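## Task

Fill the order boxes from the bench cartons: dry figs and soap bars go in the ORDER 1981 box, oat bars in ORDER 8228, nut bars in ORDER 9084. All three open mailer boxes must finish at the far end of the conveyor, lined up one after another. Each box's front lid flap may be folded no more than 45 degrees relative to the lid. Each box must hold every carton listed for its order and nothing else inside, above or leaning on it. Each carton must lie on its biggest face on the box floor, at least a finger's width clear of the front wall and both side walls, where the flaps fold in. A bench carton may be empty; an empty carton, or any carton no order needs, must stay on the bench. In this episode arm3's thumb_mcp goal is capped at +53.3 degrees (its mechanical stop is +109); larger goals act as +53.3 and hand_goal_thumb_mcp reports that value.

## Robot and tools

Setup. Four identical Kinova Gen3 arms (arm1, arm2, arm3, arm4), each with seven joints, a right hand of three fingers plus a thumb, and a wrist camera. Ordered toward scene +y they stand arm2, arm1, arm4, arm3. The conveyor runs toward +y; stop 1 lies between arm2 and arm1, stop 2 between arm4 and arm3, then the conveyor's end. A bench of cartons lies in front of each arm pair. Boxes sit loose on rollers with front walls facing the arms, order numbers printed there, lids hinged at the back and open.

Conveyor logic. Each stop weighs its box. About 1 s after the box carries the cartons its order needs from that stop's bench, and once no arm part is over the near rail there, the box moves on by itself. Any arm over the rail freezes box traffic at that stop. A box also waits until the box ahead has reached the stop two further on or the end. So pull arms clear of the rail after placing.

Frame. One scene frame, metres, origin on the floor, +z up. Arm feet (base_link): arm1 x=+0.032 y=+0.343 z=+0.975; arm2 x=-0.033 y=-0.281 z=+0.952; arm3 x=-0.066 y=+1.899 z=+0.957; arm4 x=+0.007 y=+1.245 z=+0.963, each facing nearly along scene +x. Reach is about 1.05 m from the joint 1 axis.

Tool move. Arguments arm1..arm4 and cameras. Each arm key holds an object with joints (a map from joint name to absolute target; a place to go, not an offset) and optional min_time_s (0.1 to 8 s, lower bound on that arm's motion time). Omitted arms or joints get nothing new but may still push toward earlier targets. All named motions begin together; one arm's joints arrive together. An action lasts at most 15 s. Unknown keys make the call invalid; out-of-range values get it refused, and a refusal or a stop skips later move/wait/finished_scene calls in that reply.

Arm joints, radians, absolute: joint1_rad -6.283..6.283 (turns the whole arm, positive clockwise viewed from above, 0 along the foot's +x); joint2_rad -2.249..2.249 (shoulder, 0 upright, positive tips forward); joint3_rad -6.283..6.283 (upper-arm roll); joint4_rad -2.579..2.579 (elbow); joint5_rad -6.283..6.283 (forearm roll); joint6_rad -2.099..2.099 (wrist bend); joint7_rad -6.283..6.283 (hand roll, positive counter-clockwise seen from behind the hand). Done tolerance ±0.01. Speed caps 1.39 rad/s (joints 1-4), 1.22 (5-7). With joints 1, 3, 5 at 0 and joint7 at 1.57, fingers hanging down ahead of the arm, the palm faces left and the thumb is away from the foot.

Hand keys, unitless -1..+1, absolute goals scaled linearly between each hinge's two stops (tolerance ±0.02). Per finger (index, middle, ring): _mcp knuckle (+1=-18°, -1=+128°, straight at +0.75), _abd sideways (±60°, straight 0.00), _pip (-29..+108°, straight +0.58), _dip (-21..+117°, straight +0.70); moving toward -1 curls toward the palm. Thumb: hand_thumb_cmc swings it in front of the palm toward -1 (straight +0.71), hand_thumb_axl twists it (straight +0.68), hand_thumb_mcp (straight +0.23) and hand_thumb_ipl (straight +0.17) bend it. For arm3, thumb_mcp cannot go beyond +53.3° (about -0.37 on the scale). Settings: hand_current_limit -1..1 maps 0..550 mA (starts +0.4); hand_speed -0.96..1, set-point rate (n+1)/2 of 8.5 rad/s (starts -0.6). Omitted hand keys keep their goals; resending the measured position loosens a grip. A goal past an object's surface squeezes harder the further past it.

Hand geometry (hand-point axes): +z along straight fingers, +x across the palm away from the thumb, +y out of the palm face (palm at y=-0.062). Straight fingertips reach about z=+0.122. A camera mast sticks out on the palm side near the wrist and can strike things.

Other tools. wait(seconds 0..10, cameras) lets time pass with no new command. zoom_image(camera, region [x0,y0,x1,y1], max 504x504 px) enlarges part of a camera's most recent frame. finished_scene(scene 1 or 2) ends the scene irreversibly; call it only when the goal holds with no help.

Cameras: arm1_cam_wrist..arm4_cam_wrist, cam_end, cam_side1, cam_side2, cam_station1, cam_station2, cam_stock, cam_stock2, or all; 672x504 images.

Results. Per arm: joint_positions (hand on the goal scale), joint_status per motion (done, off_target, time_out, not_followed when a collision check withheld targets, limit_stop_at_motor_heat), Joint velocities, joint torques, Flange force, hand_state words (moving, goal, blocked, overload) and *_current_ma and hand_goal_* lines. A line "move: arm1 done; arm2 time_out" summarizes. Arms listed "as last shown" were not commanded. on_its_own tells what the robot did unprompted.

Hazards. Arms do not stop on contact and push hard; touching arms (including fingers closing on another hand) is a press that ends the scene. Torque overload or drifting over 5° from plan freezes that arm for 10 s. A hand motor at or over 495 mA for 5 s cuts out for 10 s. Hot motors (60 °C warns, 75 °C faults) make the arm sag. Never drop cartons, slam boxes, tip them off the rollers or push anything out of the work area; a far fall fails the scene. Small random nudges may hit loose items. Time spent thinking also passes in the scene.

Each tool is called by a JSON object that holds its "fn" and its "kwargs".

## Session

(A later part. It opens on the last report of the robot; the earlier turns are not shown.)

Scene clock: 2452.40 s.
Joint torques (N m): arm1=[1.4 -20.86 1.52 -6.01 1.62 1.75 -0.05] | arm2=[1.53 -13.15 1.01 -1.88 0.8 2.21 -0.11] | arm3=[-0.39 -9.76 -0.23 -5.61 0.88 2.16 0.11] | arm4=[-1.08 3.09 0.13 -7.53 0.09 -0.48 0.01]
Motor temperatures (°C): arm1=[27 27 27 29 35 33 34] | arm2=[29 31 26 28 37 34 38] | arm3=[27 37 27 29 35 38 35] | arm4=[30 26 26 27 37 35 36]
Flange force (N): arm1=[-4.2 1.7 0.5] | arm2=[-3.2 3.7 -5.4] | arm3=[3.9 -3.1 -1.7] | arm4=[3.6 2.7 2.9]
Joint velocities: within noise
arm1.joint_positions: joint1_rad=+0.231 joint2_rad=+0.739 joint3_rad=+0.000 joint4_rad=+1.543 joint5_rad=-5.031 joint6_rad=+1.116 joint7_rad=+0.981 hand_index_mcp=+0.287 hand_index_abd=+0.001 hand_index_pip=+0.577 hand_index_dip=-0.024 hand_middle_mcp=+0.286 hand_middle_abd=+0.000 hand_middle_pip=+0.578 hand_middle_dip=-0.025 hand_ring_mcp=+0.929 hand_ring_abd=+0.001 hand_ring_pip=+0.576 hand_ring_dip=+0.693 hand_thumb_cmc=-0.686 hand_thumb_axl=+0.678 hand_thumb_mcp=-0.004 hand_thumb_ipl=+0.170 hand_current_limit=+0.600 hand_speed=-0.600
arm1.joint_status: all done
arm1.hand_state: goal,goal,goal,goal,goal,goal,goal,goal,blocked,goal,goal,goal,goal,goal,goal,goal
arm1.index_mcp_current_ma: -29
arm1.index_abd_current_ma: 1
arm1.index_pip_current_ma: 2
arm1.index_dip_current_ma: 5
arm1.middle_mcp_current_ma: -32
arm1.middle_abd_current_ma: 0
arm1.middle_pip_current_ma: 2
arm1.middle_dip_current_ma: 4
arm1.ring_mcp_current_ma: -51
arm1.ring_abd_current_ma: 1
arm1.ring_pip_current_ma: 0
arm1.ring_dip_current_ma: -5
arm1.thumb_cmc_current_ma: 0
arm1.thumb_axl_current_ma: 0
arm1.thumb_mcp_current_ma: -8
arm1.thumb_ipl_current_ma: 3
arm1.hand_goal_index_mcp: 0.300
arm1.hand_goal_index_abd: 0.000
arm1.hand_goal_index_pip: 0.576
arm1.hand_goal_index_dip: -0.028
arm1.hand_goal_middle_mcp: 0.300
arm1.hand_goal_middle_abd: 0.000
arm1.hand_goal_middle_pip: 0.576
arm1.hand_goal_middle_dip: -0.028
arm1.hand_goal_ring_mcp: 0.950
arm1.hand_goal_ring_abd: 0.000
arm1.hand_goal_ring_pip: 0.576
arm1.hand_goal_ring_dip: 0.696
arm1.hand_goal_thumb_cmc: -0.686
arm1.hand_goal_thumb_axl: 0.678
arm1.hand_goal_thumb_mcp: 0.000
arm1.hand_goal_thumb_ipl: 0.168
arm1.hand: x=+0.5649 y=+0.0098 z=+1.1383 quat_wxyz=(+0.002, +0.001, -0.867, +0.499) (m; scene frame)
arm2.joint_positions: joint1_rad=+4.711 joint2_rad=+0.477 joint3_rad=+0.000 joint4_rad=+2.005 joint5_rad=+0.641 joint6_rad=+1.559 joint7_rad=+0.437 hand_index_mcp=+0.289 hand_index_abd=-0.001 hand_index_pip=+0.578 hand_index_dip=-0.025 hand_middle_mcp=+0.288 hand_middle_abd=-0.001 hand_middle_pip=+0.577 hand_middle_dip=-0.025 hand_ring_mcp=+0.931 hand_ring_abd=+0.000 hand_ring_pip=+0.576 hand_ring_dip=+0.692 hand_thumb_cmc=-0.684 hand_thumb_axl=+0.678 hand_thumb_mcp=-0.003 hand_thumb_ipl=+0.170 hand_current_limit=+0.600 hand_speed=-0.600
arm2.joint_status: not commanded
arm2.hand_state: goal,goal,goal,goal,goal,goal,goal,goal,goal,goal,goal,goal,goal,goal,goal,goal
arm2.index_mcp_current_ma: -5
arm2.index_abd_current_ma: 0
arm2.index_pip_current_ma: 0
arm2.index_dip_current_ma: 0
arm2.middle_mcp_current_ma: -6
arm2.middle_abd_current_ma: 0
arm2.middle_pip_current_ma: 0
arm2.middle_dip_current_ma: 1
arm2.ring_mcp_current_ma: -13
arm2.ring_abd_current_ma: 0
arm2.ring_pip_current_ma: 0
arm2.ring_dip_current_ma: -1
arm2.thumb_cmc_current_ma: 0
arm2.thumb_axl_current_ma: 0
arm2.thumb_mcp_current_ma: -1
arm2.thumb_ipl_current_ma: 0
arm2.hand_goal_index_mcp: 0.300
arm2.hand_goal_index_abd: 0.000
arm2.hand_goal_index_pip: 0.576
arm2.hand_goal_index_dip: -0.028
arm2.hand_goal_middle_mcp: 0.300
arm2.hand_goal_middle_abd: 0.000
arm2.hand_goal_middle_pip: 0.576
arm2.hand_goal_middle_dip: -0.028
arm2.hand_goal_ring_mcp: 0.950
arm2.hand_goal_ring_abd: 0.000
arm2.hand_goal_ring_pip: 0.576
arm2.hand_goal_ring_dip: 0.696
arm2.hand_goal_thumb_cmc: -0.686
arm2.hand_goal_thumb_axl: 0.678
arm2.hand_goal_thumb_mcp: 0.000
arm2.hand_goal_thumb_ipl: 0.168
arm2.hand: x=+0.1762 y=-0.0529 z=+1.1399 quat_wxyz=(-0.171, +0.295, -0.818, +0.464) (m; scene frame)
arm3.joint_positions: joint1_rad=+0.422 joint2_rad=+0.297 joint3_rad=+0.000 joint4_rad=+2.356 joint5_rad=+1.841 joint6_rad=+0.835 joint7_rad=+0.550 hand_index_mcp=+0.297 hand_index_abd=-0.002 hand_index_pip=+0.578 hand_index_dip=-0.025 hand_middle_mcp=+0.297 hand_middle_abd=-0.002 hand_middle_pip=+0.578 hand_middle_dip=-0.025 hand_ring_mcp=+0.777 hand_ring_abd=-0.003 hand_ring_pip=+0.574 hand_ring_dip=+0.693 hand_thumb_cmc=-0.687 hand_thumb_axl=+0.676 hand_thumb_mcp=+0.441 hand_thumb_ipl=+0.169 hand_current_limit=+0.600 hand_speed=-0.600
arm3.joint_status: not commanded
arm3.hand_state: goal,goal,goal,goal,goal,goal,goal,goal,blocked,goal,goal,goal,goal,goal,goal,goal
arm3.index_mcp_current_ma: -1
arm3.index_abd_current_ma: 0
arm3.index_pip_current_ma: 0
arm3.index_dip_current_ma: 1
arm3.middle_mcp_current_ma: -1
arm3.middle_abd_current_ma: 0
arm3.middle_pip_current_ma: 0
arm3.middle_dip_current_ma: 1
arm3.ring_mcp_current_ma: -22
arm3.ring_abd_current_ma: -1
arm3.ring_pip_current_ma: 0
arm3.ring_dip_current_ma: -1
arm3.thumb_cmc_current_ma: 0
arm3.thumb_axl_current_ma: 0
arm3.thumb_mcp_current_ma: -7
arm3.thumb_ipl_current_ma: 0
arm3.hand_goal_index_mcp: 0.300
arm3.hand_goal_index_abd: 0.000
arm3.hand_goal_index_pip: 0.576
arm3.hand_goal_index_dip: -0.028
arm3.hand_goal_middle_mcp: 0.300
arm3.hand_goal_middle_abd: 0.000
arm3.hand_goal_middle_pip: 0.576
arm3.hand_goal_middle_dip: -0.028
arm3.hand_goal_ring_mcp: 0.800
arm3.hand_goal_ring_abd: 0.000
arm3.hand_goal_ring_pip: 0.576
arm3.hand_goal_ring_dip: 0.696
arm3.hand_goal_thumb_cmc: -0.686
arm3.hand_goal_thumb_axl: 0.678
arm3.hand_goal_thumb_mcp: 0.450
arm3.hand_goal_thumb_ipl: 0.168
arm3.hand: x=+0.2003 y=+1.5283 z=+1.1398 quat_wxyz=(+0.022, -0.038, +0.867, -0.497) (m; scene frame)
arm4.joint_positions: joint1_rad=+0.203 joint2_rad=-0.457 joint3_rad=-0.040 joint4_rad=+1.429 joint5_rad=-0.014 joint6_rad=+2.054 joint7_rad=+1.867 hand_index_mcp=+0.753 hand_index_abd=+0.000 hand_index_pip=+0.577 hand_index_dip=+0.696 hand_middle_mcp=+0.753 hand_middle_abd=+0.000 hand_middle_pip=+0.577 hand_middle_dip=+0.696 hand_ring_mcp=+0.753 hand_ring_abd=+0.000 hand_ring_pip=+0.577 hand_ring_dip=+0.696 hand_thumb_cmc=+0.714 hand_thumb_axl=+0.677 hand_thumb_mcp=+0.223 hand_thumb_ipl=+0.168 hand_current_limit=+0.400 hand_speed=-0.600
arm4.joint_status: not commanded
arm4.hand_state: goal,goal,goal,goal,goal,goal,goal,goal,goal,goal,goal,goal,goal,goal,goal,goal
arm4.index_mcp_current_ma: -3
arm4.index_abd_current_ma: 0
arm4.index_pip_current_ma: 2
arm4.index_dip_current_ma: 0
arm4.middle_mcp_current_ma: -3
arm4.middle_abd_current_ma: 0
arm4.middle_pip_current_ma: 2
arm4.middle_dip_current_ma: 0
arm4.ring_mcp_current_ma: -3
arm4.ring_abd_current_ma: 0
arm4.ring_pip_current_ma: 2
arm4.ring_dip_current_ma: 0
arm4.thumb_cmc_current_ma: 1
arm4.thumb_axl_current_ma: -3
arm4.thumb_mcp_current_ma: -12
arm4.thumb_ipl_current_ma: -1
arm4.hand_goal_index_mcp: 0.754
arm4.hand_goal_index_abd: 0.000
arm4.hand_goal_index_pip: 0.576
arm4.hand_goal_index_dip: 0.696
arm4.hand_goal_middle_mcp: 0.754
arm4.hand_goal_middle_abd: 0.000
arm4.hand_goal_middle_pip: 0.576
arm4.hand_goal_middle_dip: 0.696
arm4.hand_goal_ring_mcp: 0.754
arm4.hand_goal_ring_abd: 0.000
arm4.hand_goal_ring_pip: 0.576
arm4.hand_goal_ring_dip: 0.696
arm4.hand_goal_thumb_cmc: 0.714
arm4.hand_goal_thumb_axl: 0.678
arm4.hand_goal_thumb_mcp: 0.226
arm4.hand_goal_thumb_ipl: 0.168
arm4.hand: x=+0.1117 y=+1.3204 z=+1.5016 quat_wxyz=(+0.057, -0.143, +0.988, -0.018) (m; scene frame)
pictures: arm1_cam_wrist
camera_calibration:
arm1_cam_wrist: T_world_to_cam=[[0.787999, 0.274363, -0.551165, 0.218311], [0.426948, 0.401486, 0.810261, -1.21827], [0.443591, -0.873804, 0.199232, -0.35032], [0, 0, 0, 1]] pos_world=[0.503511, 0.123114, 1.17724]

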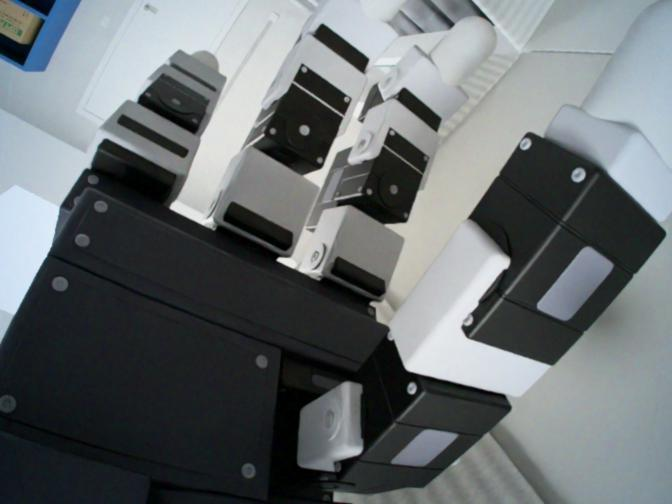

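{"fn": "move", "kwargs": {"arm1": {"joints":{"joint1_rad":-0.82,"joint2_rad":0.326,"joint3_rad":0,"joint4_rad":2.487,"joint5_rad":-5.135,"joint6_rad":1.159,"joint7_rad":0.346},"min_time_s":2.5}, "cameras": ["cam_stock"]}}

{"fn": "zoom_image", "kwargs": {"camera": "cam_stock", "region": [340, 340, 560, 490]}}

{"fn": "wait", "kwargs": {"seconds": 3.5, "cameras": ["cam_side1"]}}

{"fn": "wait", "kwargs": {"seconds": 1, "cameras": ["cam_side1"]}}

{"fn": "wait", "kwargs": {"seconds": 1, "cameras": ["cam_side1"]}}

Scene clock: 2471.33 s.
Joint torques (N m): arm1=[1.3 -9 0.51 -1.43 0.53 2.64 -0.04] | arm2=[1.53 -13.1 1.02 -1.91 0.76 2.17 -0.11] | arm3=[-0.48 -9.88 -0.2 -5.61 0.88 2.08 0.04] | arm4=[-1.05 3.07 0.14 -7.51 0.06 -0.46 0.02]
Motor temperatures (°C): arm1=[27 28 27 29 35 33 34] | arm2=[29 31 26 28 37 34 38] | arm3=[27 37 27 29 35 38 35] | arm4=[30 26 26 27 37 35 36]
Flange force (N): arm1=[-2.0 3.4 -0.4] | arm2=[-3.1 3.6 -5.4] | arm3=[3.7 -3.1 -1.5] | arm4=[3.5 2.7 2.9]
move: arm1 done
Joint velocities: within noise
arm1.joint_positions: joint1_rad=-0.820 joint2_rad=+0.326 joint3_rad=+0.000 joint4_rad=+2.487 joint5_rad=-5.135 joint6_rad=+1.159 joint7_rad=+0.346 hand_index_mcp=+0.287 hand_index_abd=+0.001 hand_index_pip=+0.577 hand_index_dip=-0.024 hand_middle_mcp=+0.286 hand_middle_abd=+0.000 hand_middle_pip=+0.578 hand_middle_dip=-0.025 hand_ring_mcp=+0.929 hand_ring_abd=+0.001 hand_ring_pip=+0.576 hand_ring_dip=+0.693 hand_thumb_cmc=-0.686 hand_thumb_axl=+0.678 hand_thumb_mcp=-0.004 hand_thumb_ipl=+0.170 hand_current_limit=+0.600 hand_speed=-0.600
arm1.joint_status: all done
arm1.hand_state: goal,goal,goal,goal,goal,goal,goal,goal,blocked,goal,goal,goal,goal,goal,goal,goal
arm1.index_mcp_current_ma: -27
arm1.index_abd_current_ma: 1
arm1.index_pip_current_ma: 2
arm1.index_dip_current_ma: 5
arm1.middle_mcp_current_ma: -30
arm1.middle_abd_current_ma: 0
arm1.middle_pip_current_ma: 2
arm1.middle_dip_current_ma: 4
arm1.ring_mcp_current_ma: -51
arm1.ring_abd_current_ma: 1
arm1.ring_pip_current_ma: 0
arm1.ring_dip_current_ma: -5
arm1.thumb_cmc_current_ma: 0
arm1.thumb_axl_current_ma: 0
arm1.thumb_mcp_current_ma: -7
arm1.thumb_ipl_current_ma: 3
arm1.hand_goal_index_mcp: 0.300
arm1.hand_goal_index_abd: 0.000
arm1.hand_goal_index_pip: 0.576
arm1.hand_goal_index_dip: -0.028
arm1.hand_goal_middle_mcp: 0.300
arm1.hand_goal_middle_abd: 0.000
arm1.hand_goal_middle_pip: 0.576
arm1.hand_goal_middle_dip: -0.028
arm1.hand_goal_ring_mcp: 0.950
arm1.hand_goal_ring_abd: 0.000
arm1.hand_goal_ring_pip: 0.576
arm1.hand_goal_ring_dip: 0.696
arm1.hand_goal_thumb_cmc: -0.686
arm1.hand_goal_thumb_axl: 0.678
arm1.hand_goal_thumb_mcp: 0.000
arm1.hand_goal_thumb_ipl: 0.168
arm1.hand: x=+0.3469 y=+0.3431 z=+1.1349 quat_wxyz=(-0.149, +0.262, -0.827, +0.475) (m; scene frame)
arm2, arm3, arm4: as last shown
pictures: cam_stock

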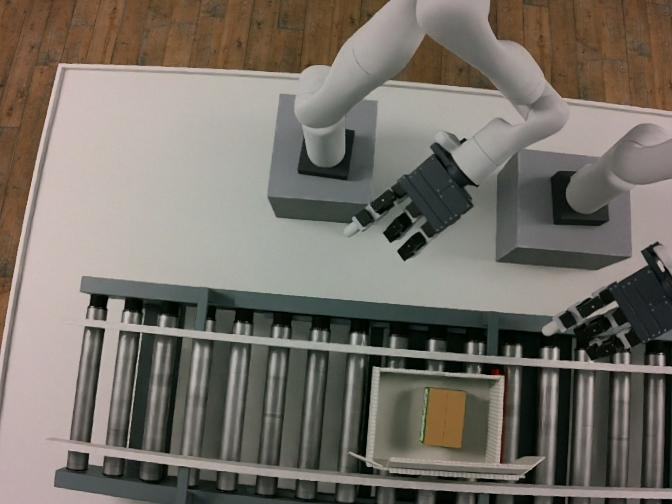

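Scaled by 2.291.

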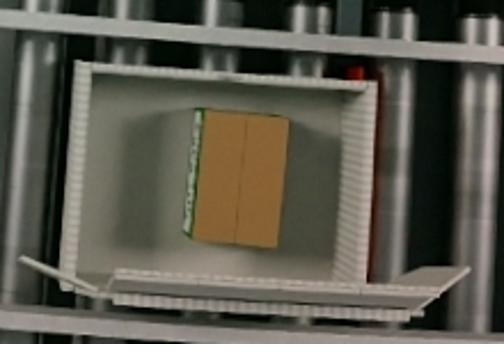

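Scene clock: 2474.83 s.
Joint torques (N m): arm1=[1.39 -8.98 0.48 -1.41 0.55 2.63 -0.05] | arm2=[1.51 -13.14 1.02 -1.99 0.78 2.25 -0.14] | arm3=[-0.46 -9.79 -0.15 -5.66 0.86 2.1 0.02] | arm4=[-1.06 3.07 0.13 -7.53 0.09 -0.47 0.02]
Motor temperatures (°C): arm1=[27 28 27 29 35 33 34] | arm2=[29 31 26 28 37 34 38] | arm3=[27 37 27 29 35 38 35] | arm4=[30 26 26 27 37 35 36]
Flange force (N): arm1=[-2.0 3.4 -0.7] | arm2=[-3.1 3.7 -5.0] | arm3=[3.9 -3.2 -1.8] | arm4=[3.6 2.6 2.9]
Joint velocities: within noise
arm1.joint_positions: joint1_rad=-0.820 joint2_rad=+0.326 joint3_rad=+0.000 joint4_rad=+2.487 joint5_rad=-5.135 joint6_rad=+1.159 joint7_rad=+0.346 hand_index_mcp=+0.287 hand_index_abd=+0.001 hand_index_pip=+0.577 hand_index_dip=-0.024 hand_middle_mcp=+0.286 hand_middle_abd=+0.000 hand_middle_pip=+0.578 hand_middle_dip=-0.025 hand_ring_mcp=+0.929 hand_ring_abd=+0.001 hand_ring_pip=+0.576 hand_ring_dip=+0.693 hand_thumb_cmc=-0.686 hand_thumb_axl=+0.678 hand_thumb_mcp=-0.004 hand_thumb_ipl=+0.170 hand_current_limit=+0.600 hand_speed=-0.600
arm1.joint_status: all done
arm1.hand_state: goal,goal,goal,goal,goal,goal,goal,goal,blocked,goal,goal,goal,goal,goal,goal,goal
arm1.index_mcp_current_ma: -27
arm1.index_abd_current_ma: 1
arm1.index_pip_current_ma: 2
arm1.index_dip_current_ma: 5
arm1.middle_mcp_current_ma: -30
arm1.middle_abd_current_ma: 0
arm1.middle_pip_current_ma: 2
arm1.middle_dip_current_ma: 4
arm1.ring_mcp_current_ma: -51
arm1.ring_abd_current_ma: 1
arm1.ring_pip_current_ma: 0
arm1.ring_dip_current_ma: -5
arm1.thumb_cmc_current_ma: 0
arm1.thumb_axl_current_ma: 0
arm1.thumb_mcp_current_ma: -7
arm1.thumb_ipl_current_ma: 3
arm1.hand_goal_index_mcp: 0.300
arm1.hand_goal_index_abd: 0.000
arm1.hand_goal_index_pip: 0.576
arm1.hand_goal_index_dip: -0.028
arm1.hand_goal_middle_mcp: 0.300
arm1.hand_goal_middle_abd: 0.000
arm1.hand_goal_middle_pip: 0.576
arm1.hand_goal_middle_dip: -0.028
arm1.hand_goal_ring_mcp: 0.950
arm1.hand_goal_ring_abd: 0.000
arm1.hand_goal_ring_pip: 0.576
arm1.hand_goal_ring_dip: 0.696
arm1.hand_goal_thumb_cmc: -0.686
arm1.hand_goal_thumb_axl: 0.678
arm1.hand_goal_thumb_mcp: 0.000
arm1.hand_goal_thumb_ipl: 0.168
arm1.hand: x=+0.3469 y=+0.3431 z=+1.1349 quat_wxyz=(-0.149, +0.262, -0.827, +0.475) (m; scene frame)
arm2.joint_positions: joint1_rad=+4.711 joint2_rad=+0.477 joint3_rad=+0.000 joint4_rad=+2.005 joint5_rad=+0.641 joint6_rad=+1.559 joint7_rad=+0.437 hand_index_mcp=+0.289 hand_index_abd=-0.001 hand_index_pip=+0.578 hand_index_dip=-0.025 hand_middle_mcp=+0.288 hand_middle_abd=-0.001 hand_middle_pip=+0.577 hand_middle_dip=-0.025 hand_ring_mcp=+0.931 hand_ring_abd=+0.000 hand_ring_pip=+0.576 hand_ring_dip=+0.692 hand_thumb_cmc=-0.684 hand_thumb_axl=+0.678 hand_thumb_mcp=-0.003 hand_thumb_ipl=+0.170 hand_current_limit=+0.600 hand_speed=-0.600
arm2.joint_status: not commanded
arm2.hand_state: goal,goal,goal,goal,goal,goal,goal,goal,goal,goal,goal,goal,goal,goal,goal,goal
arm2.index_mcp_current_ma: -5
arm2.index_abd_current_ma: 0
arm2.index_pip_current_ma: 0
arm2.index_dip_current_ma: 0
arm2.middle_mcp_current_ma: -6
arm2.middle_abd_current_ma: 0
arm2.middle_pip_current_ma: 0
arm2.middle_dip_current_ma: 1
arm2.ring_mcp_current_ma: -13
arm2.ring_abd_current_ma: 0
arm2.ring_pip_current_ma: 0
arm2.ring_dip_current_ma: -1
arm2.thumb_cmc_current_ma: 0
arm2.thumb_axl_current_ma: 0
arm2.thumb_mcp_current_ma: -1
arm2.thumb_ipl_current_ma: 0
arm2.hand_goal_index_mcp: 0.300
arm2.hand_goal_index_abd: 0.000
arm2.hand_goal_index_pip: 0.576
arm2.hand_goal_index_dip: -0.028
arm2.hand_goal_middle_mcp: 0.300
arm2.hand_goal_middle_abd: 0.000
arm2.hand_goal_middle_pip: 0.576
arm2.hand_goal_middle_dip: -0.028
arm2.hand_goal_ring_mcp: 0.950
arm2.hand_goal_ring_abd: 0.000
arm2.hand_goal_ring_pip: 0.576
arm2.hand_goal_ring_dip: 0.696
arm2.hand_goal_thumb_cmc: -0.686
arm2.hand_goal_thumb_axl: 0.678
arm2.hand_goal_thumb_mcp: 0.000
arm2.hand_goal_thumb_ipl: 0.168
arm2.hand: x=+0.1762 y=-0.0529 z=+1.1399 quat_wxyz=(-0.171, +0.295, -0.818, +0.464) (m; scene frame)
arm3.joint_positions: joint1_rad=+0.422 joint2_rad=+0.297 joint3_rad=+0.000 joint4_rad=+2.356 joint5_rad=+1.841 joint6_rad=+0.835 joint7_rad=+0.550 hand_index_mcp=+0.297 hand_index_abd=-0.002 hand_index_pip=+0.578 hand_index_dip=-0.025 hand_middle_mcp=+0.297 hand_middle_abd=-0.002 hand_middle_pip=+0.578 hand_middle_dip=-0.025 hand_ring_mcp=+0.777 hand_ring_abd=-0.003 hand_ring_pip=+0.574 hand_ring_dip=+0.693 hand_thumb_cmc=-0.687 hand_thumb_axl=+0.676 hand_thumb_mcp=+0.441 hand_thumb_ipl=+0.169 hand_current_limit=+0.600 hand_speed=-0.600
arm3.joint_status: not commanded
arm3.hand_state: goal,goal,goal,goal,goal,goal,goal,goal,blocked,goal,goal,goal,goal,goal,goal,goal
arm3.index_mcp_current_ma: -1
arm3.index_abd_current_ma: 0
arm3.index_pip_current_ma: 0
arm3.index_dip_current_ma: 1
arm3.middle_mcp_current_ma: -1
arm3.middle_abd_current_ma: 0
arm3.middle_pip_current_ma: 0
arm3.middle_dip_current_ma: 1
arm3.ring_mcp_current_ma: -22
arm3.ring_abd_current_ma: -1
arm3.ring_pip_current_ma: 0
arm3.ring_dip_current_ma: -1
arm3.thumb_cmc_current_ma: 0
arm3.thumb_axl_current_ma: 0
arm3.thumb_mcp_current_ma: -7
arm3.thumb_ipl_current_ma: 0
arm3.hand_goal_index_mcp: 0.300
arm3.hand_goal_index_abd: 0.000
arm3.hand_goal_index_pip: 0.576
arm3.hand_goal_index_dip: -0.028
arm3.hand_goal_middle_mcp: 0.300
arm3.hand_goal_middle_abd: 0.000
arm3.hand_goal_middle_pip: 0.576
arm3.hand_goal_middle_dip: -0.028
arm3.hand_goal_ring_mcp: 0.800
arm3.hand_goal_ring_abd: 0.000
arm3.hand_goal_ring_pip: 0.576
arm3.hand_goal_ring_dip: 0.696
arm3.hand_goal_thumb_cmc: -0.686
arm3.hand_goal_thumb_axl: 0.678
arm3.hand_goal_thumb_mcp: 0.450
arm3.hand_goal_thumb_ipl: 0.168
arm3.hand: x=+0.2003 y=+1.5283 z=+1.1398 quat_wxyz=(+0.022, -0.038, +0.867, -0.497) (m; scene frame)
arm4.joint_positions: joint1_rad=+0.203 joint2_rad=-0.457 joint3_rad=-0.040 joint4_rad=+1.429 joint5_rad=-0.014 joint6_rad=+2.054 joint7_rad=+1.867 hand_index_mcp=+0.753 hand_index_abd=+0.000 hand_index_pip=+0.577 hand_index_dip=+0.696 hand_middle_mcp=+0.753 hand_middle_abd=+0.000 hand_middle_pip=+0.577 hand_middle_dip=+0.696 hand_ring_mcp=+0.753 hand_ring_abd=+0.000 hand_ring_pip=+0.577 hand_ring_dip=+0.696 hand_thumb_cmc=+0.714 hand_thumb_axl=+0.677 hand_thumb_mcp=+0.223 hand_thumb_ipl=+0.168 hand_current_limit=+0.400 hand_speed=-0.600
arm4.joint_status: not commanded
arm4.hand_state: goal,goal,goal,goal,goal,goal,goal,goal,goal,goal,goal,goal,goal,goal,goal,goal
arm4.index_mcp_current_ma: -3
arm4.index_abd_current_ma: 0
arm4.index_pip_current_ma: 2
arm4.index_dip_current_ma: 0
arm4.middle_mcp_current_ma: -3
arm4.middle_abd_current_ma: 0
arm4.middle_pip_current_ma: 2
arm4.middle_dip_current_ma: 0
arm4.ring_mcp_current_ma: -3
arm4.ring_abd_current_ma: 0
arm4.ring_pip_current_ma: 2
arm4.ring_dip_current_ma: 0
arm4.thumb_cmc_current_ma: 1
arm4.thumb_axl_current_ma: -3
arm4.thumb_mcp_current_ma: -12
arm4.thumb_ipl_current_ma: -1
arm4.hand_goal_index_mcp: 0.754
arm4.hand_goal_index_abd: 0.000
arm4.hand_goal_index_pip: 0.576
arm4.hand_goal_index_dip: 0.696
arm4.hand_goal_middle_mcp: 0.754
arm4.hand_goal_middle_abd: 0.000
arm4.hand_goal_middle_pip: 0.576
arm4.hand_goal_middle_dip: 0.696
arm4.hand_goal_ring_mcp: 0.754
arm4.hand_goal_ring_abd: 0.000
arm4.hand_goal_ring_pip: 0.576
arm4.hand_goal_ring_dip: 0.696
arm4.hand_goal_thumb_cmc: 0.714
arm4.hand_goal_thumb_axl: 0.678
arm4.hand_goal_thumb_mcp: 0.226
arm4.hand_goal_thumb_ipl: 0.168
arm4.hand: x=+0.1117 y=+1.3204 z=+1.5016 quat_wxyz=(+0.057, -0.143, +0.988, -0.018) (m; scene frame)
wait: 3.50 s; at rest by 0.27 s
pictures: cam_side1

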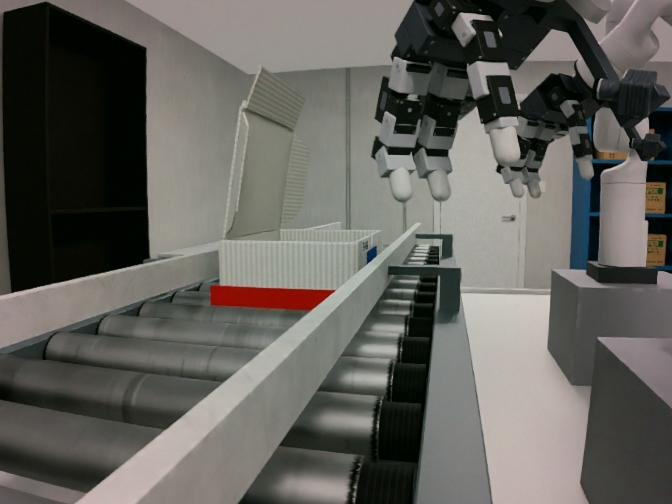

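Scene clock: 2475.83 s.
Joint torques (N m): arm1=[1.36 -9.07 0.54 -1.4 0.52 2.62 -0.04] | arm2=[1.49 -13.14 1.01 -1.96 0.83 2.18 -0.14] | arm3=[-0.52 -9.87 -0.19 -5.69 0.82 2.1 0.05] | arm4=[-1.06 3.1 0.12 -7.49 0.08 -0.5 0.01]
Motor temperatures (°C): arm1=[27 28 27 29 35 33 34] | arm2=[29 31 26 28 37 34 38] | arm3=[27 37 27 29 35 38 35] | arm4=[30 26 26 27 37 35 36]
Flange force (N): arm1=[-2.1 3.7 -0.5] | arm2=[-3.1 3.6 -5.3] | arm3=[4.1 -2.8 -1.2] | arm4=[3.6 2.6 2.7]
Joint velocities: within noise
arm1.joint_positions: joint1_rad=-0.820 joint2_rad=+0.326 joint3_rad=+0.000 joint4_rad=+2.487 joint5_rad=-5.135 joint6_rad=+1.159 joint7_rad=+0.346 hand_index_mcp=+0.287 hand_index_abd=+0.001 hand_index_pip=+0.577 hand_index_dip=-0.024 hand_middle_mcp=+0.286 hand_middle_abd=+0.000 hand_middle_pip=+0.578 hand_middle_dip=-0.025 hand_ring_mcp=+0.929 hand_ring_abd=+0.001 hand_ring_pip=+0.576 hand_ring_dip=+0.693 hand_thumb_cmc=-0.686 hand_thumb_axl=+0.678 hand_thumb_mcp=-0.004 hand_thumb_ipl=+0.170 hand_current_limit=+0.600 hand_speed=-0.600
arm1.joint_status: all done
arm1.hand_state: goal,goal,goal,goal,goal,goal,goal,goal,blocked,goal,goal,goal,goal,goal,goal,goal
arm1.index_mcp_current_ma: -27
arm1.index_abd_current_ma: 1
arm1.index_pip_current_ma: 2
arm1.index_dip_current_ma: 5
arm1.middle_mcp_current_ma: -30
arm1.middle_abd_current_ma: 0
arm1.middle_pip_current_ma: 2
arm1.middle_dip_current_ma: 4
arm1.ring_mcp_current_ma: -51
arm1.ring_abd_current_ma: 1
arm1.ring_pip_current_ma: 0
arm1.ring_dip_current_ma: -5
arm1.thumb_cmc_current_ma: 0
arm1.thumb_axl_current_ma: 0
arm1.thumb_mcp_current_ma: -7
arm1.thumb_ipl_current_ma: 3
arm1.hand_goal_index_mcp: 0.300
arm1.hand_goal_index_abd: 0.000
arm1.hand_goal_index_pip: 0.576
arm1.hand_goal_index_dip: -0.028
arm1.hand_goal_middle_mcp: 0.300
arm1.hand_goal_middle_abd: 0.000
arm1.hand_goal_middle_pip: 0.576
arm1.hand_goal_middle_dip: -0.028
arm1.hand_goal_ring_mcp: 0.950
arm1.hand_goal_ring_abd: 0.000
arm1.hand_goal_ring_pip: 0.576
arm1.hand_goal_ring_dip: 0.696
arm1.hand_goal_thumb_cmc: -0.686
arm1.hand_goal_thumb_axl: 0.678
arm1.hand_goal_thumb_mcp: 0.000
arm1.hand_goal_thumb_ipl: 0.168
arm1.hand: x=+0.3469 y=+0.3431 z=+1.1349 quat_wxyz=(-0.149, +0.262, -0.827, +0.475) (m; scene frame)
arm2.joint_positions: joint1_rad=+4.711 joint2_rad=+0.477 joint3_rad=+0.000 joint4_rad=+2.005 joint5_rad=+0.641 joint6_rad=+1.559 joint7_rad=+0.437 hand_index_mcp=+0.289 hand_index_abd=-0.001 hand_index_pip=+0.578 hand_index_dip=-0.025 hand_middle_mcp=+0.288 hand_middle_abd=-0.001 hand_middle_pip=+0.577 hand_middle_dip=-0.025 hand_ring_mcp=+0.931 hand_ring_abd=+0.000 hand_ring_pip=+0.576 hand_ring_dip=+0.692 hand_thumb_cmc=-0.684 hand_thumb_axl=+0.678 hand_thumb_mcp=-0.003 hand_thumb_ipl=+0.170 hand_current_limit=+0.600 hand_speed=-0.600
arm2.joint_status: not commanded
arm2.hand_state: goal,goal,goal,goal,goal,goal,goal,goal,goal,goal,goal,goal,goal,goal,goal,goal
arm2.index_mcp_current_ma: -5
arm2.index_abd_current_ma: 0
arm2.index_pip_current_ma: 0
arm2.index_dip_current_ma: 0
arm2.middle_mcp_current_ma: -6
arm2.middle_abd_current_ma: 0
arm2.middle_pip_current_ma: 0
arm2.middle_dip_current_ma: 1
arm2.ring_mcp_current_ma: -13
arm2.ring_abd_current_ma: 0
arm2.ring_pip_current_ma: 0
arm2.ring_dip_current_ma: -1
arm2.thumb_cmc_current_ma: 0
arm2.thumb_axl_current_ma: 0
arm2.thumb_mcp_current_ma: -1
arm2.thumb_ipl_current_ma: 0
arm2.hand_goal_index_mcp: 0.300
arm2.hand_goal_index_abd: 0.000
arm2.hand_goal_index_pip: 0.576
arm2.hand_goal_index_dip: -0.028
arm2.hand_goal_middle_mcp: 0.300
arm2.hand_goal_middle_abd: 0.000
arm2.hand_goal_middle_pip: 0.576
arm2.hand_goal_middle_dip: -0.028
arm2.hand_goal_ring_mcp: 0.950
arm2.hand_goal_ring_abd: 0.000
arm2.hand_goal_ring_pip: 0.576
arm2.hand_goal_ring_dip: 0.696
arm2.hand_goal_thumb_cmc: -0.686
arm2.hand_goal_thumb_axl: 0.678
arm2.hand_goal_thumb_mcp: 0.000
arm2.hand_goal_thumb_ipl: 0.168
arm2.hand: x=+0.1762 y=-0.0529 z=+1.1399 quat_wxyz=(-0.171, +0.295, -0.818, +0.464) (m; scene frame)
arm3.joint_positions: joint1_rad=+0.422 joint2_rad=+0.297 joint3_rad=+0.000 joint4_rad=+2.356 joint5_rad=+1.841 joint6_rad=+0.835 joint7_rad=+0.550 hand_index_mcp=+0.297 hand_index_abd=-0.002 hand_index_pip=+0.578 hand_index_dip=-0.025 hand_middle_mcp=+0.297 hand_middle_abd=-0.002 hand_middle_pip=+0.578 hand_middle_dip=-0.025 hand_ring_mcp=+0.777 hand_ring_abd=-0.003 hand_ring_pip=+0.574 hand_ring_dip=+0.693 hand_thumb_cmc=-0.687 hand_thumb_axl=+0.676 hand_thumb_mcp=+0.441 hand_thumb_ipl=+0.169 hand_current_limit=+0.600 hand_speed=-0.600
arm3.joint_status: not commanded
arm3.hand_state: goal,goal,goal,goal,goal,goal,goal,goal,blocked,goal,goal,goal,goal,goal,goal,goal
arm3.index_mcp_current_ma: -1
arm3.index_abd_current_ma: 0
arm3.index_pip_current_ma: 0
arm3.index_dip_current_ma: 1
arm3.middle_mcp_current_ma: -1
arm3.middle_abd_current_ma: 0
arm3.middle_pip_current_ma: 0
arm3.middle_dip_current_ma: 1
arm3.ring_mcp_current_ma: -22
arm3.ring_abd_current_ma: -1
arm3.ring_pip_current_ma: 0
arm3.ring_dip_current_ma: -1
arm3.thumb_cmc_current_ma: 0
arm3.thumb_axl_current_ma: 0
arm3.thumb_mcp_current_ma: -7
arm3.thumb_ipl_current_ma: 0
arm3.hand_goal_index_mcp: 0.300
arm3.hand_goal_index_abd: 0.000
arm3.hand_goal_index_pip: 0.576
arm3.hand_goal_index_dip: -0.028
arm3.hand_goal_middle_mcp: 0.300
arm3.hand_goal_middle_abd: 0.000
arm3.hand_goal_middle_pip: 0.576
arm3.hand_goal_middle_dip: -0.028
arm3.hand_goal_ring_mcp: 0.800
arm3.hand_goal_ring_abd: 0.000
arm3.hand_goal_ring_pip: 0.576
arm3.hand_goal_ring_dip: 0.696
arm3.hand_goal_thumb_cmc: -0.686
arm3.hand_goal_thumb_axl: 0.678
arm3.hand_goal_thumb_mcp: 0.450
arm3.hand_goal_thumb_ipl: 0.168
arm3.hand: x=+0.2003 y=+1.5283 z=+1.1398 quat_wxyz=(+0.022, -0.038, +0.867, -0.497) (m; scene frame)
arm4.joint_positions: joint1_rad=+0.203 joint2_rad=-0.457 joint3_rad=-0.040 joint4_rad=+1.429 joint5_rad=-0.014 joint6_rad=+2.054 joint7_rad=+1.867 hand_index_mcp=+0.753 hand_index_abd=+0.000 hand_index_pip=+0.577 hand_index_dip=+0.696 hand_middle_mcp=+0.753 hand_middle_abd=+0.000 hand_middle_pip=+0.577 hand_middle_dip=+0.696 hand_ring_mcp=+0.753 hand_ring_abd=+0.000 hand_ring_pip=+0.577 hand_ring_dip=+0.696 hand_thumb_cmc=+0.714 hand_thumb_axl=+0.677 hand_thumb_mcp=+0.223 hand_thumb_ipl=+0.168 hand_current_limit=+0.400 hand_speed=-0.600
arm4.joint_status: not commanded
arm4.hand_state: goal,goal,goal,goal,goal,goal,goal,goal,goal,goal,goal,goal,goal,goal,goal,goal
arm4.index_mcp_current_ma: -3
arm4.index_abd_current_ma: 0
arm4.index_pip_current_ma: 2
arm4.index_dip_current_ma: 0
arm4.middle_mcp_current_ma: -3
arm4.middle_abd_current_ma: 0
arm4.middle_pip_current_ma: 2
arm4.middle_dip_current_ma: 0
arm4.ring_mcp_current_ma: -3
arm4.ring_abd_current_ma: 0
arm4.ring_pip_current_ma: 2
arm4.ring_dip_current_ma: 0
arm4.thumb_cmc_current_ma: 1
arm4.thumb_axl_current_ma: -3
arm4.thumb_mcp_current_ma: -12
arm4.thumb_ipl_current_ma: -1
arm4.hand_goal_index_mcp: 0.754
arm4.hand_goal_index_abd: 0.000
arm4.hand_goal_index_pip: 0.576
arm4.hand_goal_index_dip: 0.696
arm4.hand_goal_middle_mcp: 0.754
arm4.hand_goal_middle_abd: 0.000
arm4.hand_goal_middle_pip: 0.576
arm4.hand_goal_middle_dip: 0.696
arm4.hand_goal_ring_mcp: 0.754
arm4.hand_goal_ring_abd: 0.000
arm4.hand_goal_ring_pip: 0.576
arm4.hand_goal_ring_dip: 0.696
arm4.hand_goal_thumb_cmc: 0.714
arm4.hand_goal_thumb_axl: 0.678
arm4.hand_goal_thumb_mcp: 0.226
arm4.hand_goal_thumb_ipl: 0.168
arm4.hand: x=+0.1117 y=+1.3204 z=+1.5016 quat_wxyz=(+0.057, -0.143, +0.988, -0.018) (m; scene frame)
wait: 1.00 s; at rest by 0.27 s
pictures: cam_side1

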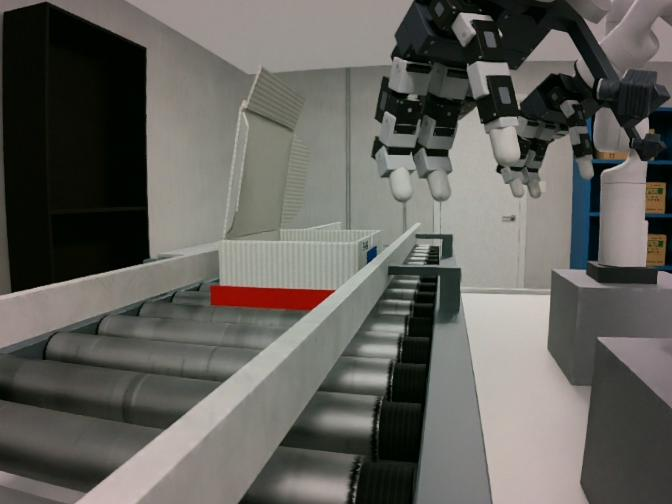

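Scene clock: 2476.83 s.
Joint torques (N m): arm1=[1.4 -9.1 0.54 -1.4 0.53 2.66 -0.05] | arm2=[1.56 -13.11 1.01 -1.9 0.75 2.2 -0.1] | arm3=[-0.6 -9.82 -0.24 -5.57 0.88 2.08 0.03] | arm4=[-1.06 3.12 0.06 -7.51 0.08 -0.47 0]
Motor temperatures (°C): arm1=[27 28 27 29 35 33 34] | arm2=[29 31 26 28 37 34 38] | arm3=[27 37 27 29 35 38 35] | arm4=[30 26 26 27 37 35 36]
Flange force (N): arm1=[-2.2 3.9 -0.5] | arm2=[-3.1 3.6 -5.3] | arm3=[3.8 -3.5 -1.3] | arm4=[3.7 2.4 2.9]
Joint velocities: within noise
arm1.joint_positions: joint1_rad=-0.820 joint2_rad=+0.326 joint3_rad=+0.000 joint4_rad=+2.487 joint5_rad=-5.135 joint6_rad=+1.159 joint7_rad=+0.346 hand_index_mcp=+0.287 hand_index_abd=+0.001 hand_index_pip=+0.577 hand_index_dip=-0.024 hand_middle_mcp=+0.286 hand_middle_abd=+0.000 hand_middle_pip=+0.578 hand_middle_dip=-0.025 hand_ring_mcp=+0.929 hand_ring_abd=+0.001 hand_ring_pip=+0.576 hand_ring_dip=+0.693 hand_thumb_cmc=-0.686 hand_thumb_axl=+0.678 hand_thumb_mcp=-0.004 hand_thumb_ipl=+0.170 hand_current_limit=+0.600 hand_speed=-0.600
arm1.joint_status: all done
arm1.hand_state: goal,goal,goal,goal,goal,goal,goal,goal,blocked,goal,goal,goal,goal,goal,goal,goal
arm1.index_mcp_current_ma: -27
arm1.index_abd_current_ma: 1
arm1.index_pip_current_ma: 2
arm1.index_dip_current_ma: 5
arm1.middle_mcp_current_ma: -30
arm1.middle_abd_current_ma: 0
arm1.middle_pip_current_ma: 2
arm1.middle_dip_current_ma: 4
arm1.ring_mcp_current_ma: -51
arm1.ring_abd_current_ma: 1
arm1.ring_pip_current_ma: 0
arm1.ring_dip_current_ma: -5
arm1.thumb_cmc_current_ma: 0
arm1.thumb_axl_current_ma: 0
arm1.thumb_mcp_current_ma: -7
arm1.thumb_ipl_current_ma: 3
arm1.hand_goal_index_mcp: 0.300
arm1.hand_goal_index_abd: 0.000
arm1.hand_goal_index_pip: 0.576
arm1.hand_goal_index_dip: -0.028
arm1.hand_goal_middle_mcp: 0.300
arm1.hand_goal_middle_abd: 0.000
arm1.hand_goal_middle_pip: 0.576
arm1.hand_goal_middle_dip: -0.028
arm1.hand_goal_ring_mcp: 0.950
arm1.hand_goal_ring_abd: 0.000
arm1.hand_goal_ring_pip: 0.576
arm1.hand_goal_ring_dip: 0.696
arm1.hand_goal_thumb_cmc: -0.686
arm1.hand_goal_thumb_axl: 0.678
arm1.hand_goal_thumb_mcp: 0.000
arm1.hand_goal_thumb_ipl: 0.168
arm1.hand: x=+0.3469 y=+0.3431 z=+1.1349 quat_wxyz=(-0.149, +0.262, -0.827, +0.475) (m; scene frame)
arm2.joint_positions: joint1_rad=+4.711 joint2_rad=+0.477 joint3_rad=+0.000 joint4_rad=+2.005 joint5_rad=+0.641 joint6_rad=+1.559 joint7_rad=+0.437 hand_index_mcp=+0.289 hand_index_abd=-0.001 hand_index_pip=+0.578 hand_index_dip=-0.025 hand_middle_mcp=+0.288 hand_middle_abd=-0.001 hand_middle_pip=+0.577 hand_middle_dip=-0.025 hand_ring_mcp=+0.931 hand_ring_abd=+0.000 hand_ring_pip=+0.576 hand_ring_dip=+0.692 hand_thumb_cmc=-0.684 hand_thumb_axl=+0.678 hand_thumb_mcp=-0.003 hand_thumb_ipl=+0.170 hand_current_limit=+0.600 hand_speed=-0.600
arm2.joint_status: not commanded
arm2.hand_state: goal,goal,goal,goal,goal,goal,goal,goal,goal,goal,goal,goal,goal,goal,goal,goal
arm2.index_mcp_current_ma: -5
arm2.index_abd_current_ma: 0
arm2.index_pip_current_ma: 0
arm2.index_dip_current_ma: 0
arm2.middle_mcp_current_ma: -6
arm2.middle_abd_current_ma: 0
arm2.middle_pip_current_ma: 0
arm2.middle_dip_current_ma: 1
arm2.ring_mcp_current_ma: -13
arm2.ring_abd_current_ma: 0
arm2.ring_pip_current_ma: 0
arm2.ring_dip_current_ma: -1
arm2.thumb_cmc_current_ma: 0
arm2.thumb_axl_current_ma: 0
arm2.thumb_mcp_current_ma: -1
arm2.thumb_ipl_current_ma: 0
arm2.hand_goal_index_mcp: 0.300
arm2.hand_goal_index_abd: 0.000
arm2.hand_goal_index_pip: 0.576
arm2.hand_goal_index_dip: -0.028
arm2.hand_goal_middle_mcp: 0.300
arm2.hand_goal_middle_abd: 0.000
arm2.hand_goal_middle_pip: 0.576
arm2.hand_goal_middle_dip: -0.028
arm2.hand_goal_ring_mcp: 0.950
arm2.hand_goal_ring_abd: 0.000
arm2.hand_goal_ring_pip: 0.576
arm2.hand_goal_ring_dip: 0.696
arm2.hand_goal_thumb_cmc: -0.686
arm2.hand_goal_thumb_axl: 0.678
arm2.hand_goal_thumb_mcp: 0.000
arm2.hand_goal_thumb_ipl: 0.168
arm2.hand: x=+0.1762 y=-0.0529 z=+1.1399 quat_wxyz=(-0.171, +0.295, -0.818, +0.464) (m; scene frame)
arm3.joint_positions: joint1_rad=+0.422 joint2_rad=+0.297 joint3_rad=+0.000 joint4_rad=+2.356 joint5_rad=+1.841 joint6_rad=+0.835 joint7_rad=+0.550 hand_index_mcp=+0.297 hand_index_abd=-0.002 hand_index_pip=+0.578 hand_index_dip=-0.025 hand_middle_mcp=+0.297 hand_middle_abd=-0.002 hand_middle_pip=+0.578 hand_middle_dip=-0.025 hand_ring_mcp=+0.777 hand_ring_abd=-0.003 hand_ring_pip=+0.574 hand_ring_dip=+0.693 hand_thumb_cmc=-0.687 hand_thumb_axl=+0.676 hand_thumb_mcp=+0.441 hand_thumb_ipl=+0.169 hand_current_limit=+0.600 hand_speed=-0.600
arm3.joint_status: not commanded
arm3.hand_state: goal,goal,goal,goal,goal,goal,goal,goal,blocked,goal,goal,goal,goal,goal,goal,goal
arm3.index_mcp_current_ma: -1
arm3.index_abd_current_ma: 0
arm3.index_pip_current_ma: 0
arm3.index_dip_current_ma: 1
arm3.middle_mcp_current_ma: -1
arm3.middle_abd_current_ma: 0
arm3.middle_pip_current_ma: 0
arm3.middle_dip_current_ma: 1
arm3.ring_mcp_current_ma: -22
arm3.ring_abd_current_ma: -1
arm3.ring_pip_current_ma: 0
arm3.ring_dip_current_ma: -1
arm3.thumb_cmc_current_ma: 0
arm3.thumb_axl_current_ma: 0
arm3.thumb_mcp_current_ma: -7
arm3.thumb_ipl_current_ma: 0
arm3.hand_goal_index_mcp: 0.300
arm3.hand_goal_index_abd: 0.000
arm3.hand_goal_index_pip: 0.576
arm3.hand_goal_index_dip: -0.028
arm3.hand_goal_middle_mcp: 0.300
arm3.hand_goal_middle_abd: 0.000
arm3.hand_goal_middle_pip: 0.576
arm3.hand_goal_middle_dip: -0.028
arm3.hand_goal_ring_mcp: 0.800
arm3.hand_goal_ring_abd: 0.000
arm3.hand_goal_ring_pip: 0.576
arm3.hand_goal_ring_dip: 0.696
arm3.hand_goal_thumb_cmc: -0.686
arm3.hand_goal_thumb_axl: 0.678
arm3.hand_goal_thumb_mcp: 0.450
arm3.hand_goal_thumb_ipl: 0.168
arm3.hand: x=+0.2003 y=+1.5283 z=+1.1398 quat_wxyz=(+0.022, -0.038, +0.867, -0.497) (m; scene frame)
arm4.joint_positions: joint1_rad=+0.203 joint2_rad=-0.457 joint3_rad=-0.040 joint4_rad=+1.429 joint5_rad=-0.014 joint6_rad=+2.054 joint7_rad=+1.867 hand_index_mcp=+0.753 hand_index_abd=+0.000 hand_index_pip=+0.577 hand_index_dip=+0.696 hand_middle_mcp=+0.753 hand_middle_abd=+0.000 hand_middle_pip=+0.577 hand_middle_dip=+0.696 hand_ring_mcp=+0.753 hand_ring_abd=+0.000 hand_ring_pip=+0.577 hand_ring_dip=+0.696 hand_thumb_cmc=+0.714 hand_thumb_axl=+0.677 hand_thumb_mcp=+0.223 hand_thumb_ipl=+0.168 hand_current_limit=+0.400 hand_speed=-0.600
arm4.joint_status: not commanded
arm4.hand_state: goal,goal,goal,goal,goal,goal,goal,goal,goal,goal,goal,goal,goal,goal,goal,goal
arm4.index_mcp_current_ma: -3
arm4.index_abd_current_ma: 0
arm4.index_pip_current_ma: 2
arm4.index_dip_current_ma: 0
arm4.middle_mcp_current_ma: -3
arm4.middle_abd_current_ma: 0
arm4.middle_pip_current_ma: 2
arm4.middle_dip_current_ma: 0
arm4.ring_mcp_current_ma: -3
arm4.ring_abd_current_ma: 0
arm4.ring_pip_current_ma: 2
arm4.ring_dip_current_ma: 0
arm4.thumb_cmc_current_ma: 1
arm4.thumb_axl_current_ma: -3
arm4.thumb_mcp_current_ma: -12
arm4.thumb_ipl_current_ma: -1
arm4.hand_goal_index_mcp: 0.754
arm4.hand_goal_index_abd: 0.000
arm4.hand_goal_index_pip: 0.576
arm4.hand_goal_index_dip: 0.696
arm4.hand_goal_middle_mcp: 0.754
arm4.hand_goal_middle_abd: 0.000
arm4.hand_goal_middle_pip: 0.576
arm4.hand_goal_middle_dip: 0.696
arm4.hand_goal_ring_mcp: 0.754
arm4.hand_goal_ring_abd: 0.000
arm4.hand_goal_ring_pip: 0.576
arm4.hand_goal_ring_dip: 0.696
arm4.hand_goal_thumb_cmc: 0.714
arm4.hand_goal_thumb_axl: 0.678
arm4.hand_goal_thumb_mcp: 0.226
arm4.hand_goal_thumb_ipl: 0.168
arm4.hand: x=+0.1117 y=+1.3204 z=+1.5016 quat_wxyz=(+0.057, -0.143, +0.988, -0.018) (m; scene frame)
wait: 1.00 s; at rest by 0.27 s
pictures: cam_side1

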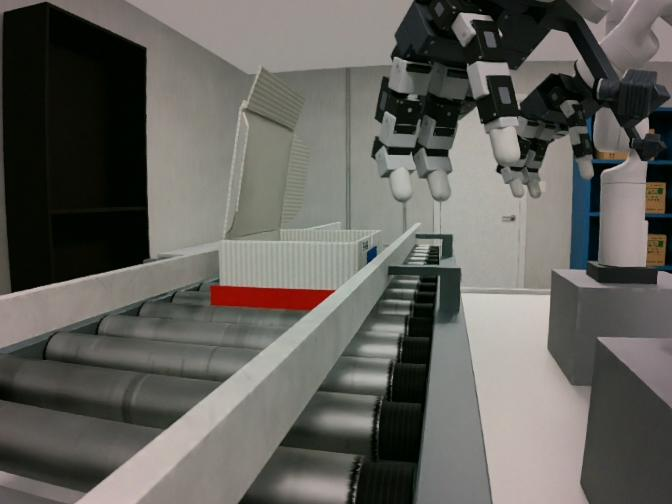

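{"fn": "move", "kwargs": {"arm1": {"joints":{"joint1_rad":-1.15},"min_time_s":1}, "cameras": ["cam_stock","cam_end"]}}

{"fn": "wait", "kwargs": {"seconds": 3, "cameras": ["cam_side1","cam_stock2"]}}

Scene clock: 2494.43 s.
Joint torques (N m): arm1=[1.38 -9.06 0.45 -1.37 0.55 2.68 -0.03] | arm2=[1.49 -13.14 1.04 -1.92 0.81 2.1 -0.12] | arm3=[-0.43 -9.81 -0.18 -5.59 0.85 2.13 0.14] | arm4=[-1.09 3.1 0.12 -7.5 0.1 -0.5 0.02]
Motor temperatures (°C): arm1=[27 28 27 29 35 33 34] | arm2=[29 31 26 28 37 34 38] | arm3=[27 37 27 29 35 38 35] | arm4=[30 26 26 27 37 35 36]
Flange force (N): arm1=[-2.2 3.8 -0.4] | arm2=[-3.1 3.6 -5.5] | arm3=[3.9 -2.8 -1.4] | arm4=[3.6 2.7 2.8]
move: arm1 done
Joint velocities: within noise
arm1.joint_positions: joint1_rad=-1.150 joint2_rad=+0.326 joint3_rad=+0.000 joint4_rad=+2.487 joint5_rad=-5.135 joint6_rad=+1.159 joint7_rad=+0.346 hand_index_mcp=+0.287 hand_index_abd=+0.001 hand_index_pip=+0.577 hand_index_dip=-0.024 hand_middle_mcp=+0.286 hand_middle_abd=+0.000 hand_middle_pip=+0.578 hand_middle_dip=-0.025 hand_ring_mcp=+0.929 hand_ring_abd=+0.001 hand_ring_pip=+0.576 hand_ring_dip=+0.693 hand_thumb_cmc=-0.686 hand_thumb_axl=+0.678 hand_thumb_mcp=-0.004 hand_thumb_ipl=+0.170 hand_current_limit=+0.600 hand_speed=-0.600
arm1.joint_status: all done
arm1.hand_state: goal,goal,goal,goal,goal,goal,goal,goal,blocked,goal,goal,goal,goal,goal,goal,goal
arm1.index_mcp_current_ma: -27
arm1.index_abd_current_ma: 1
arm1.index_pip_current_ma: 2
arm1.index_dip_current_ma: 5
arm1.middle_mcp_current_ma: -30
arm1.middle_abd_current_ma: 0
arm1.middle_pip_current_ma: 2
arm1.middle_dip_current_ma: 4
arm1.ring_mcp_current_ma: -51
arm1.ring_abd_current_ma: 1
arm1.ring_pip_current_ma: 0
arm1.ring_dip_current_ma: -5
arm1.thumb_cmc_current_ma: 0
arm1.thumb_axl_current_ma: 0
arm1.thumb_mcp_current_ma: -7
arm1.thumb_ipl_current_ma: 3
arm1.hand_goal_index_mcp: 0.300
arm1.hand_goal_index_abd: 0.000
arm1.hand_goal_index_pip: 0.576
arm1.hand_goal_index_dip: -0.028
arm1.hand_goal_middle_mcp: 0.300
arm1.hand_goal_middle_abd: 0.000
arm1.hand_goal_middle_pip: 0.576
arm1.hand_goal_middle_dip: -0.028
arm1.hand_goal_ring_mcp: 0.950
arm1.hand_goal_ring_abd: 0.000
arm1.hand_goal_ring_pip: 0.576
arm1.hand_goal_ring_dip: 0.696
arm1.hand_goal_thumb_cmc: -0.686
arm1.hand_goal_thumb_axl: 0.678
arm1.hand_goal_thumb_mcp: 0.000
arm1.hand_goal_thumb_ipl: 0.168
arm1.hand: x=+0.3297 y=+0.4450 z=+1.1352 quat_wxyz=(-0.226, +0.394, -0.773, +0.444) (m; scene frame)
arm2, arm3, arm4: as last shown
pictures: cam_end, cam_stock

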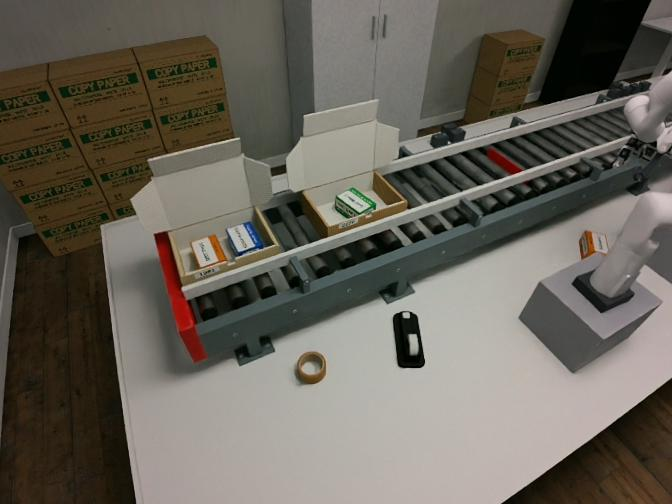

